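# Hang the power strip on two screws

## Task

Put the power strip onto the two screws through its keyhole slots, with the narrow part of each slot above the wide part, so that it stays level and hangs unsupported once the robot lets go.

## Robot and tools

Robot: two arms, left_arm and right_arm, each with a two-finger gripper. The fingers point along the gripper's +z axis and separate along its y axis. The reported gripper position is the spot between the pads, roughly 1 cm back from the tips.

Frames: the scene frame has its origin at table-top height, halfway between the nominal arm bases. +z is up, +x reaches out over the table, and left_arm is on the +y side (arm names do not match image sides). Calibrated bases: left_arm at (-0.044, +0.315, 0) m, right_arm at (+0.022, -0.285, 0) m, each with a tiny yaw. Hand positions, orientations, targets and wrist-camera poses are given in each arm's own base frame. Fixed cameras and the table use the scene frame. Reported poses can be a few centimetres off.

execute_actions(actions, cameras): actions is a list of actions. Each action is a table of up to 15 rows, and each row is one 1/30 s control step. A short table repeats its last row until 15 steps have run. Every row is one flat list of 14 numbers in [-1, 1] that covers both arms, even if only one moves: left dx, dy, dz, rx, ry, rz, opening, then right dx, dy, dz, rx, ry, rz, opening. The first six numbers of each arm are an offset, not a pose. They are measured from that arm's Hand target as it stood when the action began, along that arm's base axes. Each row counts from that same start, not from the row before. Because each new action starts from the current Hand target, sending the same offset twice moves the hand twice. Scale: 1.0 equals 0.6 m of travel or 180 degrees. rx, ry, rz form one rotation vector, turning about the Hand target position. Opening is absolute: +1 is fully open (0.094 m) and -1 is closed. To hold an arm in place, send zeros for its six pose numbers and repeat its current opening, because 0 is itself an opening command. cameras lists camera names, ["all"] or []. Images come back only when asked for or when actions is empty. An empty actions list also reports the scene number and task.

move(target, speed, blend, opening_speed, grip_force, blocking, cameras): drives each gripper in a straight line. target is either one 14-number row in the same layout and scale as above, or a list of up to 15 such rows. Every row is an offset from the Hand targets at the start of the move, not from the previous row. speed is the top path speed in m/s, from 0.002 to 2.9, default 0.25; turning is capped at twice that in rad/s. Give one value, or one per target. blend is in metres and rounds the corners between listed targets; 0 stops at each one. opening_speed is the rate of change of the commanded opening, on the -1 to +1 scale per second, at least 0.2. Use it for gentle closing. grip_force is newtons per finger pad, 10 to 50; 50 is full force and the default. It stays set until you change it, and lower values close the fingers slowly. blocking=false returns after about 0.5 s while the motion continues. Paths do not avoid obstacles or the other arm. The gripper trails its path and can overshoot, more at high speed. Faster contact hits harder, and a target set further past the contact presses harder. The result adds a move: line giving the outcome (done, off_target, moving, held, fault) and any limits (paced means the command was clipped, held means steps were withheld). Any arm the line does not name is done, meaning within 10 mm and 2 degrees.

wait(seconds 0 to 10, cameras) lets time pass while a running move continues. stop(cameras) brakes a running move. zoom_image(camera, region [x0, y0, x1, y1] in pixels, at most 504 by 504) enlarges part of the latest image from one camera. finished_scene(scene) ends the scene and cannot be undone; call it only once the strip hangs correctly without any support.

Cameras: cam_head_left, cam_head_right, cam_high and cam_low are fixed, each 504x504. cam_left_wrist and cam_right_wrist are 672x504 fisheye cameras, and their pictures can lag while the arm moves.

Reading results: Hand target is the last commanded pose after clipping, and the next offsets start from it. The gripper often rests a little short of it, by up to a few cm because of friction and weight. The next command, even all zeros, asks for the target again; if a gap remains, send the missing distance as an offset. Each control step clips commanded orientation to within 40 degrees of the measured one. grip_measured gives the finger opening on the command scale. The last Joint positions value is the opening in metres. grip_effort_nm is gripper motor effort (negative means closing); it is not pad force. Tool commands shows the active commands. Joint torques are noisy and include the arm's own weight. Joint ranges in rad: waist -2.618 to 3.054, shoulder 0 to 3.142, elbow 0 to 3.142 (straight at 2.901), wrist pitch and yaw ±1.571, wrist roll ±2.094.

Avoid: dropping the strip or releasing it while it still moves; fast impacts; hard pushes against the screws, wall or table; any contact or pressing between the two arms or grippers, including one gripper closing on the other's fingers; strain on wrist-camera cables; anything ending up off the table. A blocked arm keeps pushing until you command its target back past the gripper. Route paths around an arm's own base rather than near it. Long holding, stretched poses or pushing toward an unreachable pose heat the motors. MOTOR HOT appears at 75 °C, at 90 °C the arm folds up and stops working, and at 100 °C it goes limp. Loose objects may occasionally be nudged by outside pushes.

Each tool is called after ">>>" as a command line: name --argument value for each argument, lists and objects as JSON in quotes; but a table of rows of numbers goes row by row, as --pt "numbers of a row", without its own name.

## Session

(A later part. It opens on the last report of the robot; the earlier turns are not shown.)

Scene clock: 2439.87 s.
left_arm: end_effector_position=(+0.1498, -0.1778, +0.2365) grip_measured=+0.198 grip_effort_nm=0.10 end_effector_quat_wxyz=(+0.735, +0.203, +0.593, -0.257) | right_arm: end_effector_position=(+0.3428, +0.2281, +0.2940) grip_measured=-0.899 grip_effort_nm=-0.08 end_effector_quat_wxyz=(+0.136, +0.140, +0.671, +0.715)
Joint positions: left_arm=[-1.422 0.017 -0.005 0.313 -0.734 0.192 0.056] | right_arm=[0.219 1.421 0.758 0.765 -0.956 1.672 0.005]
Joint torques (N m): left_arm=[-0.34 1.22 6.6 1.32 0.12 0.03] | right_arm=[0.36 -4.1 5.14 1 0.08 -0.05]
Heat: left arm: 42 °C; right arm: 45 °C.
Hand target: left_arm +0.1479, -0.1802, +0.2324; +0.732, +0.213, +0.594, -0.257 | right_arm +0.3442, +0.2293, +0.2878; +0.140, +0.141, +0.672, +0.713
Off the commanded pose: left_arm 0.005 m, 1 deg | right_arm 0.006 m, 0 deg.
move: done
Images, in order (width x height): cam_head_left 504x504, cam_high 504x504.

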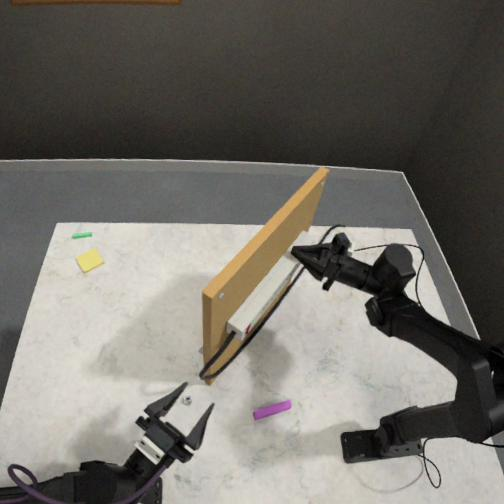

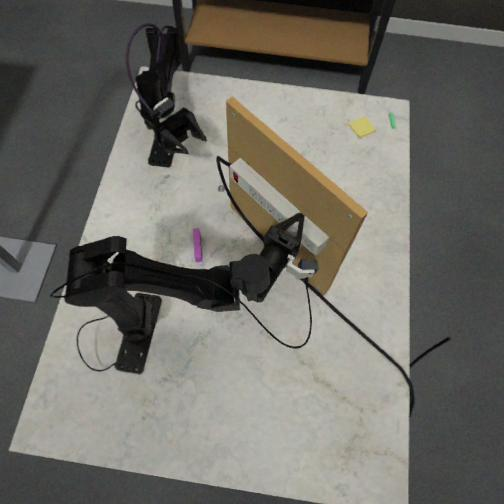

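Still above or touching; B at (497,386). Go down 1 cm and check.

>>> move --target '[0,0,0,0,0,0,0.2,0,0,-0.03,0,0,0,-0.9]' --speed 0.04 --cameras '["cam_high"]'

>>> zoom_image --camera "cam_high" --region '[190, 130, 330, 270]'

>>> move --pt "0 0 0 0 0 0 0.2 0 0 0.12 0 0 0 -0.9" --pt "0 0 0 0 0 0 0.2 -0.11 -0.145 0.14 0 0 0 -0.9" --speed '[0.05,0.2]' --cameras '["cam_high","cam_head_left"]'

>>> zoom_image --camera "cam_high" --region '[190, 130, 330, 270]'

>>> zoom_image --camera "cam_head_left" --region '[220, 210, 360, 350]'

Scene clock: 2452.07 s.
left_arm: end_effector_position=(+0.1498, -0.1778, +0.2365) grip_measured=+0.198 grip_effort_nm=0.10 end_effector_quat_wxyz=(+0.735, +0.203, +0.593, -0.257) | right_arm: end_effector_position=(+0.3413, +0.2270, +0.2923) grip_measured=-0.899 grip_effort_nm=-0.07 end_effector_quat_wxyz=(+0.159, +0.118, +0.661, +0.724)
Joint positions: left_arm=[-1.422 0.017 -0.005 0.313 -0.734 0.192 0.056] | right_arm=[0.217 1.447 0.718 0.901 -0.954 1.672 0.005]
Joint torques (N m): left_arm=[-0.38 1.25 6.57 1.31 0.12 0.03] | right_arm=[0.28 -3.34 4.26 0.53 0.07 -0.08]
Heat: left arm: 42 °C; right arm: 44 °C.
Hand target: left_arm +0.1479, -0.1802, +0.2324; +0.732, +0.213, +0.594, -0.257 | right_arm +0.3442, +0.2293, +0.2698; +0.140, +0.141, +0.672, +0.713
Off the commanded pose: left_arm 0.005 m, 1 deg | right_arm 0.023 m, 4 deg.
move: off_target (right_arm)
Images, in order (width x height): cam_high 504x504.

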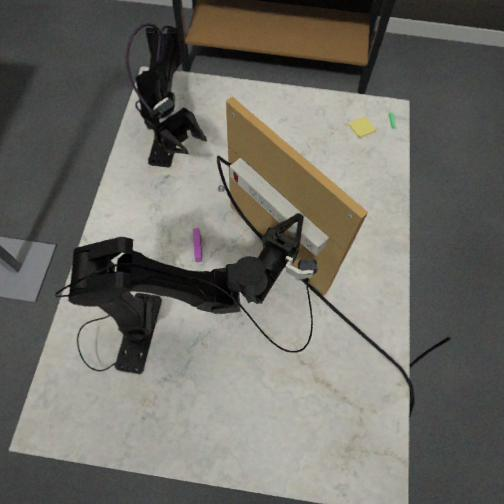

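Scaled by 3.600 from the camera's 504x504 image, which has a finer 720x720 frame.

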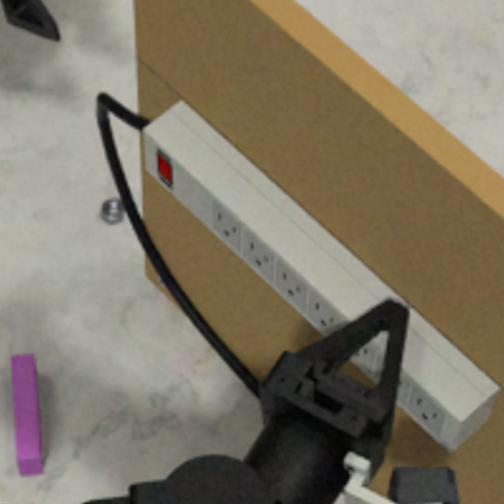

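Scene clock: 2455.60 s.
left_arm: end_effector_position=(+0.1498, -0.1778, +0.2365) grip_measured=+0.198 grip_effort_nm=0.10 end_effector_quat_wxyz=(+0.735, +0.203, +0.593, -0.257) | right_arm: end_effector_position=(+0.2825, +0.1425, +0.3541) grip_measured=-0.899 grip_effort_nm=-0.07 end_effector_quat_wxyz=(+0.140, +0.139, +0.671, +0.714)
Joint positions: left_arm=[-1.422 0.017 -0.005 0.313 -0.734 0.192 0.056] | right_arm=[-0.114 1.072 0.746 0.536 -1.281 1.783 0.005]
Joint torques (N m): left_arm=[-0.36 1.2 6.58 1.31 0.12 0.02] | right_arm=[-0.59 -4.03 5.53 0.48 0.02 0.03]
Heat: left arm: 42 °C; right arm: 44 °C.
Hand target: left_arm +0.1479, -0.1802, +0.2324; +0.732, +0.213, +0.594, -0.257 | right_arm +0.2782, +0.1423, +0.3538; +0.140, +0.141, +0.672, +0.713
Off the commanded pose: left_arm 0.005 m, 1 deg | right_arm 0.004 m, 0 deg.
move: done
Images, in order (width x height): cam_head_left 504x504, cam_high 504x504.

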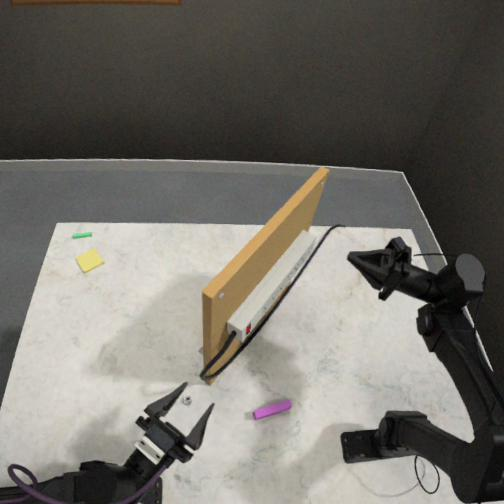

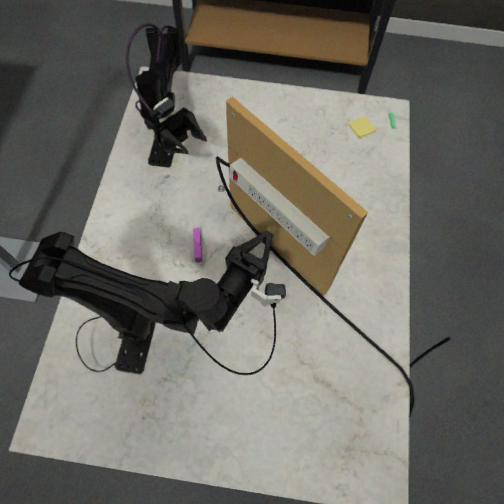

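Scaled by 3.600 from the camera's 504x504 image, which has a finer 720x720 frame.

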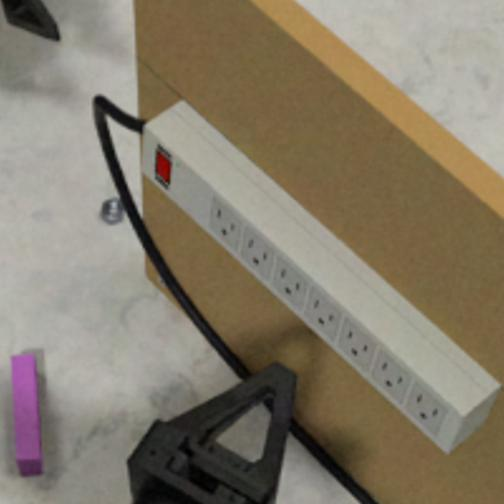

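Scaled by 3.600 from the camera's 504x504 image, which has a finer 720x720 frame.

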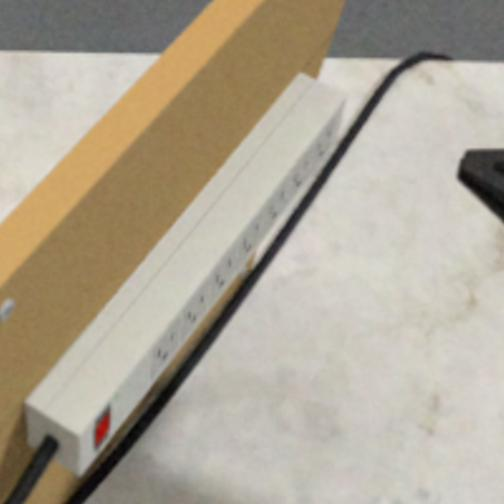

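>>> finished_scene --scene 2

The scene is finished: the task was done.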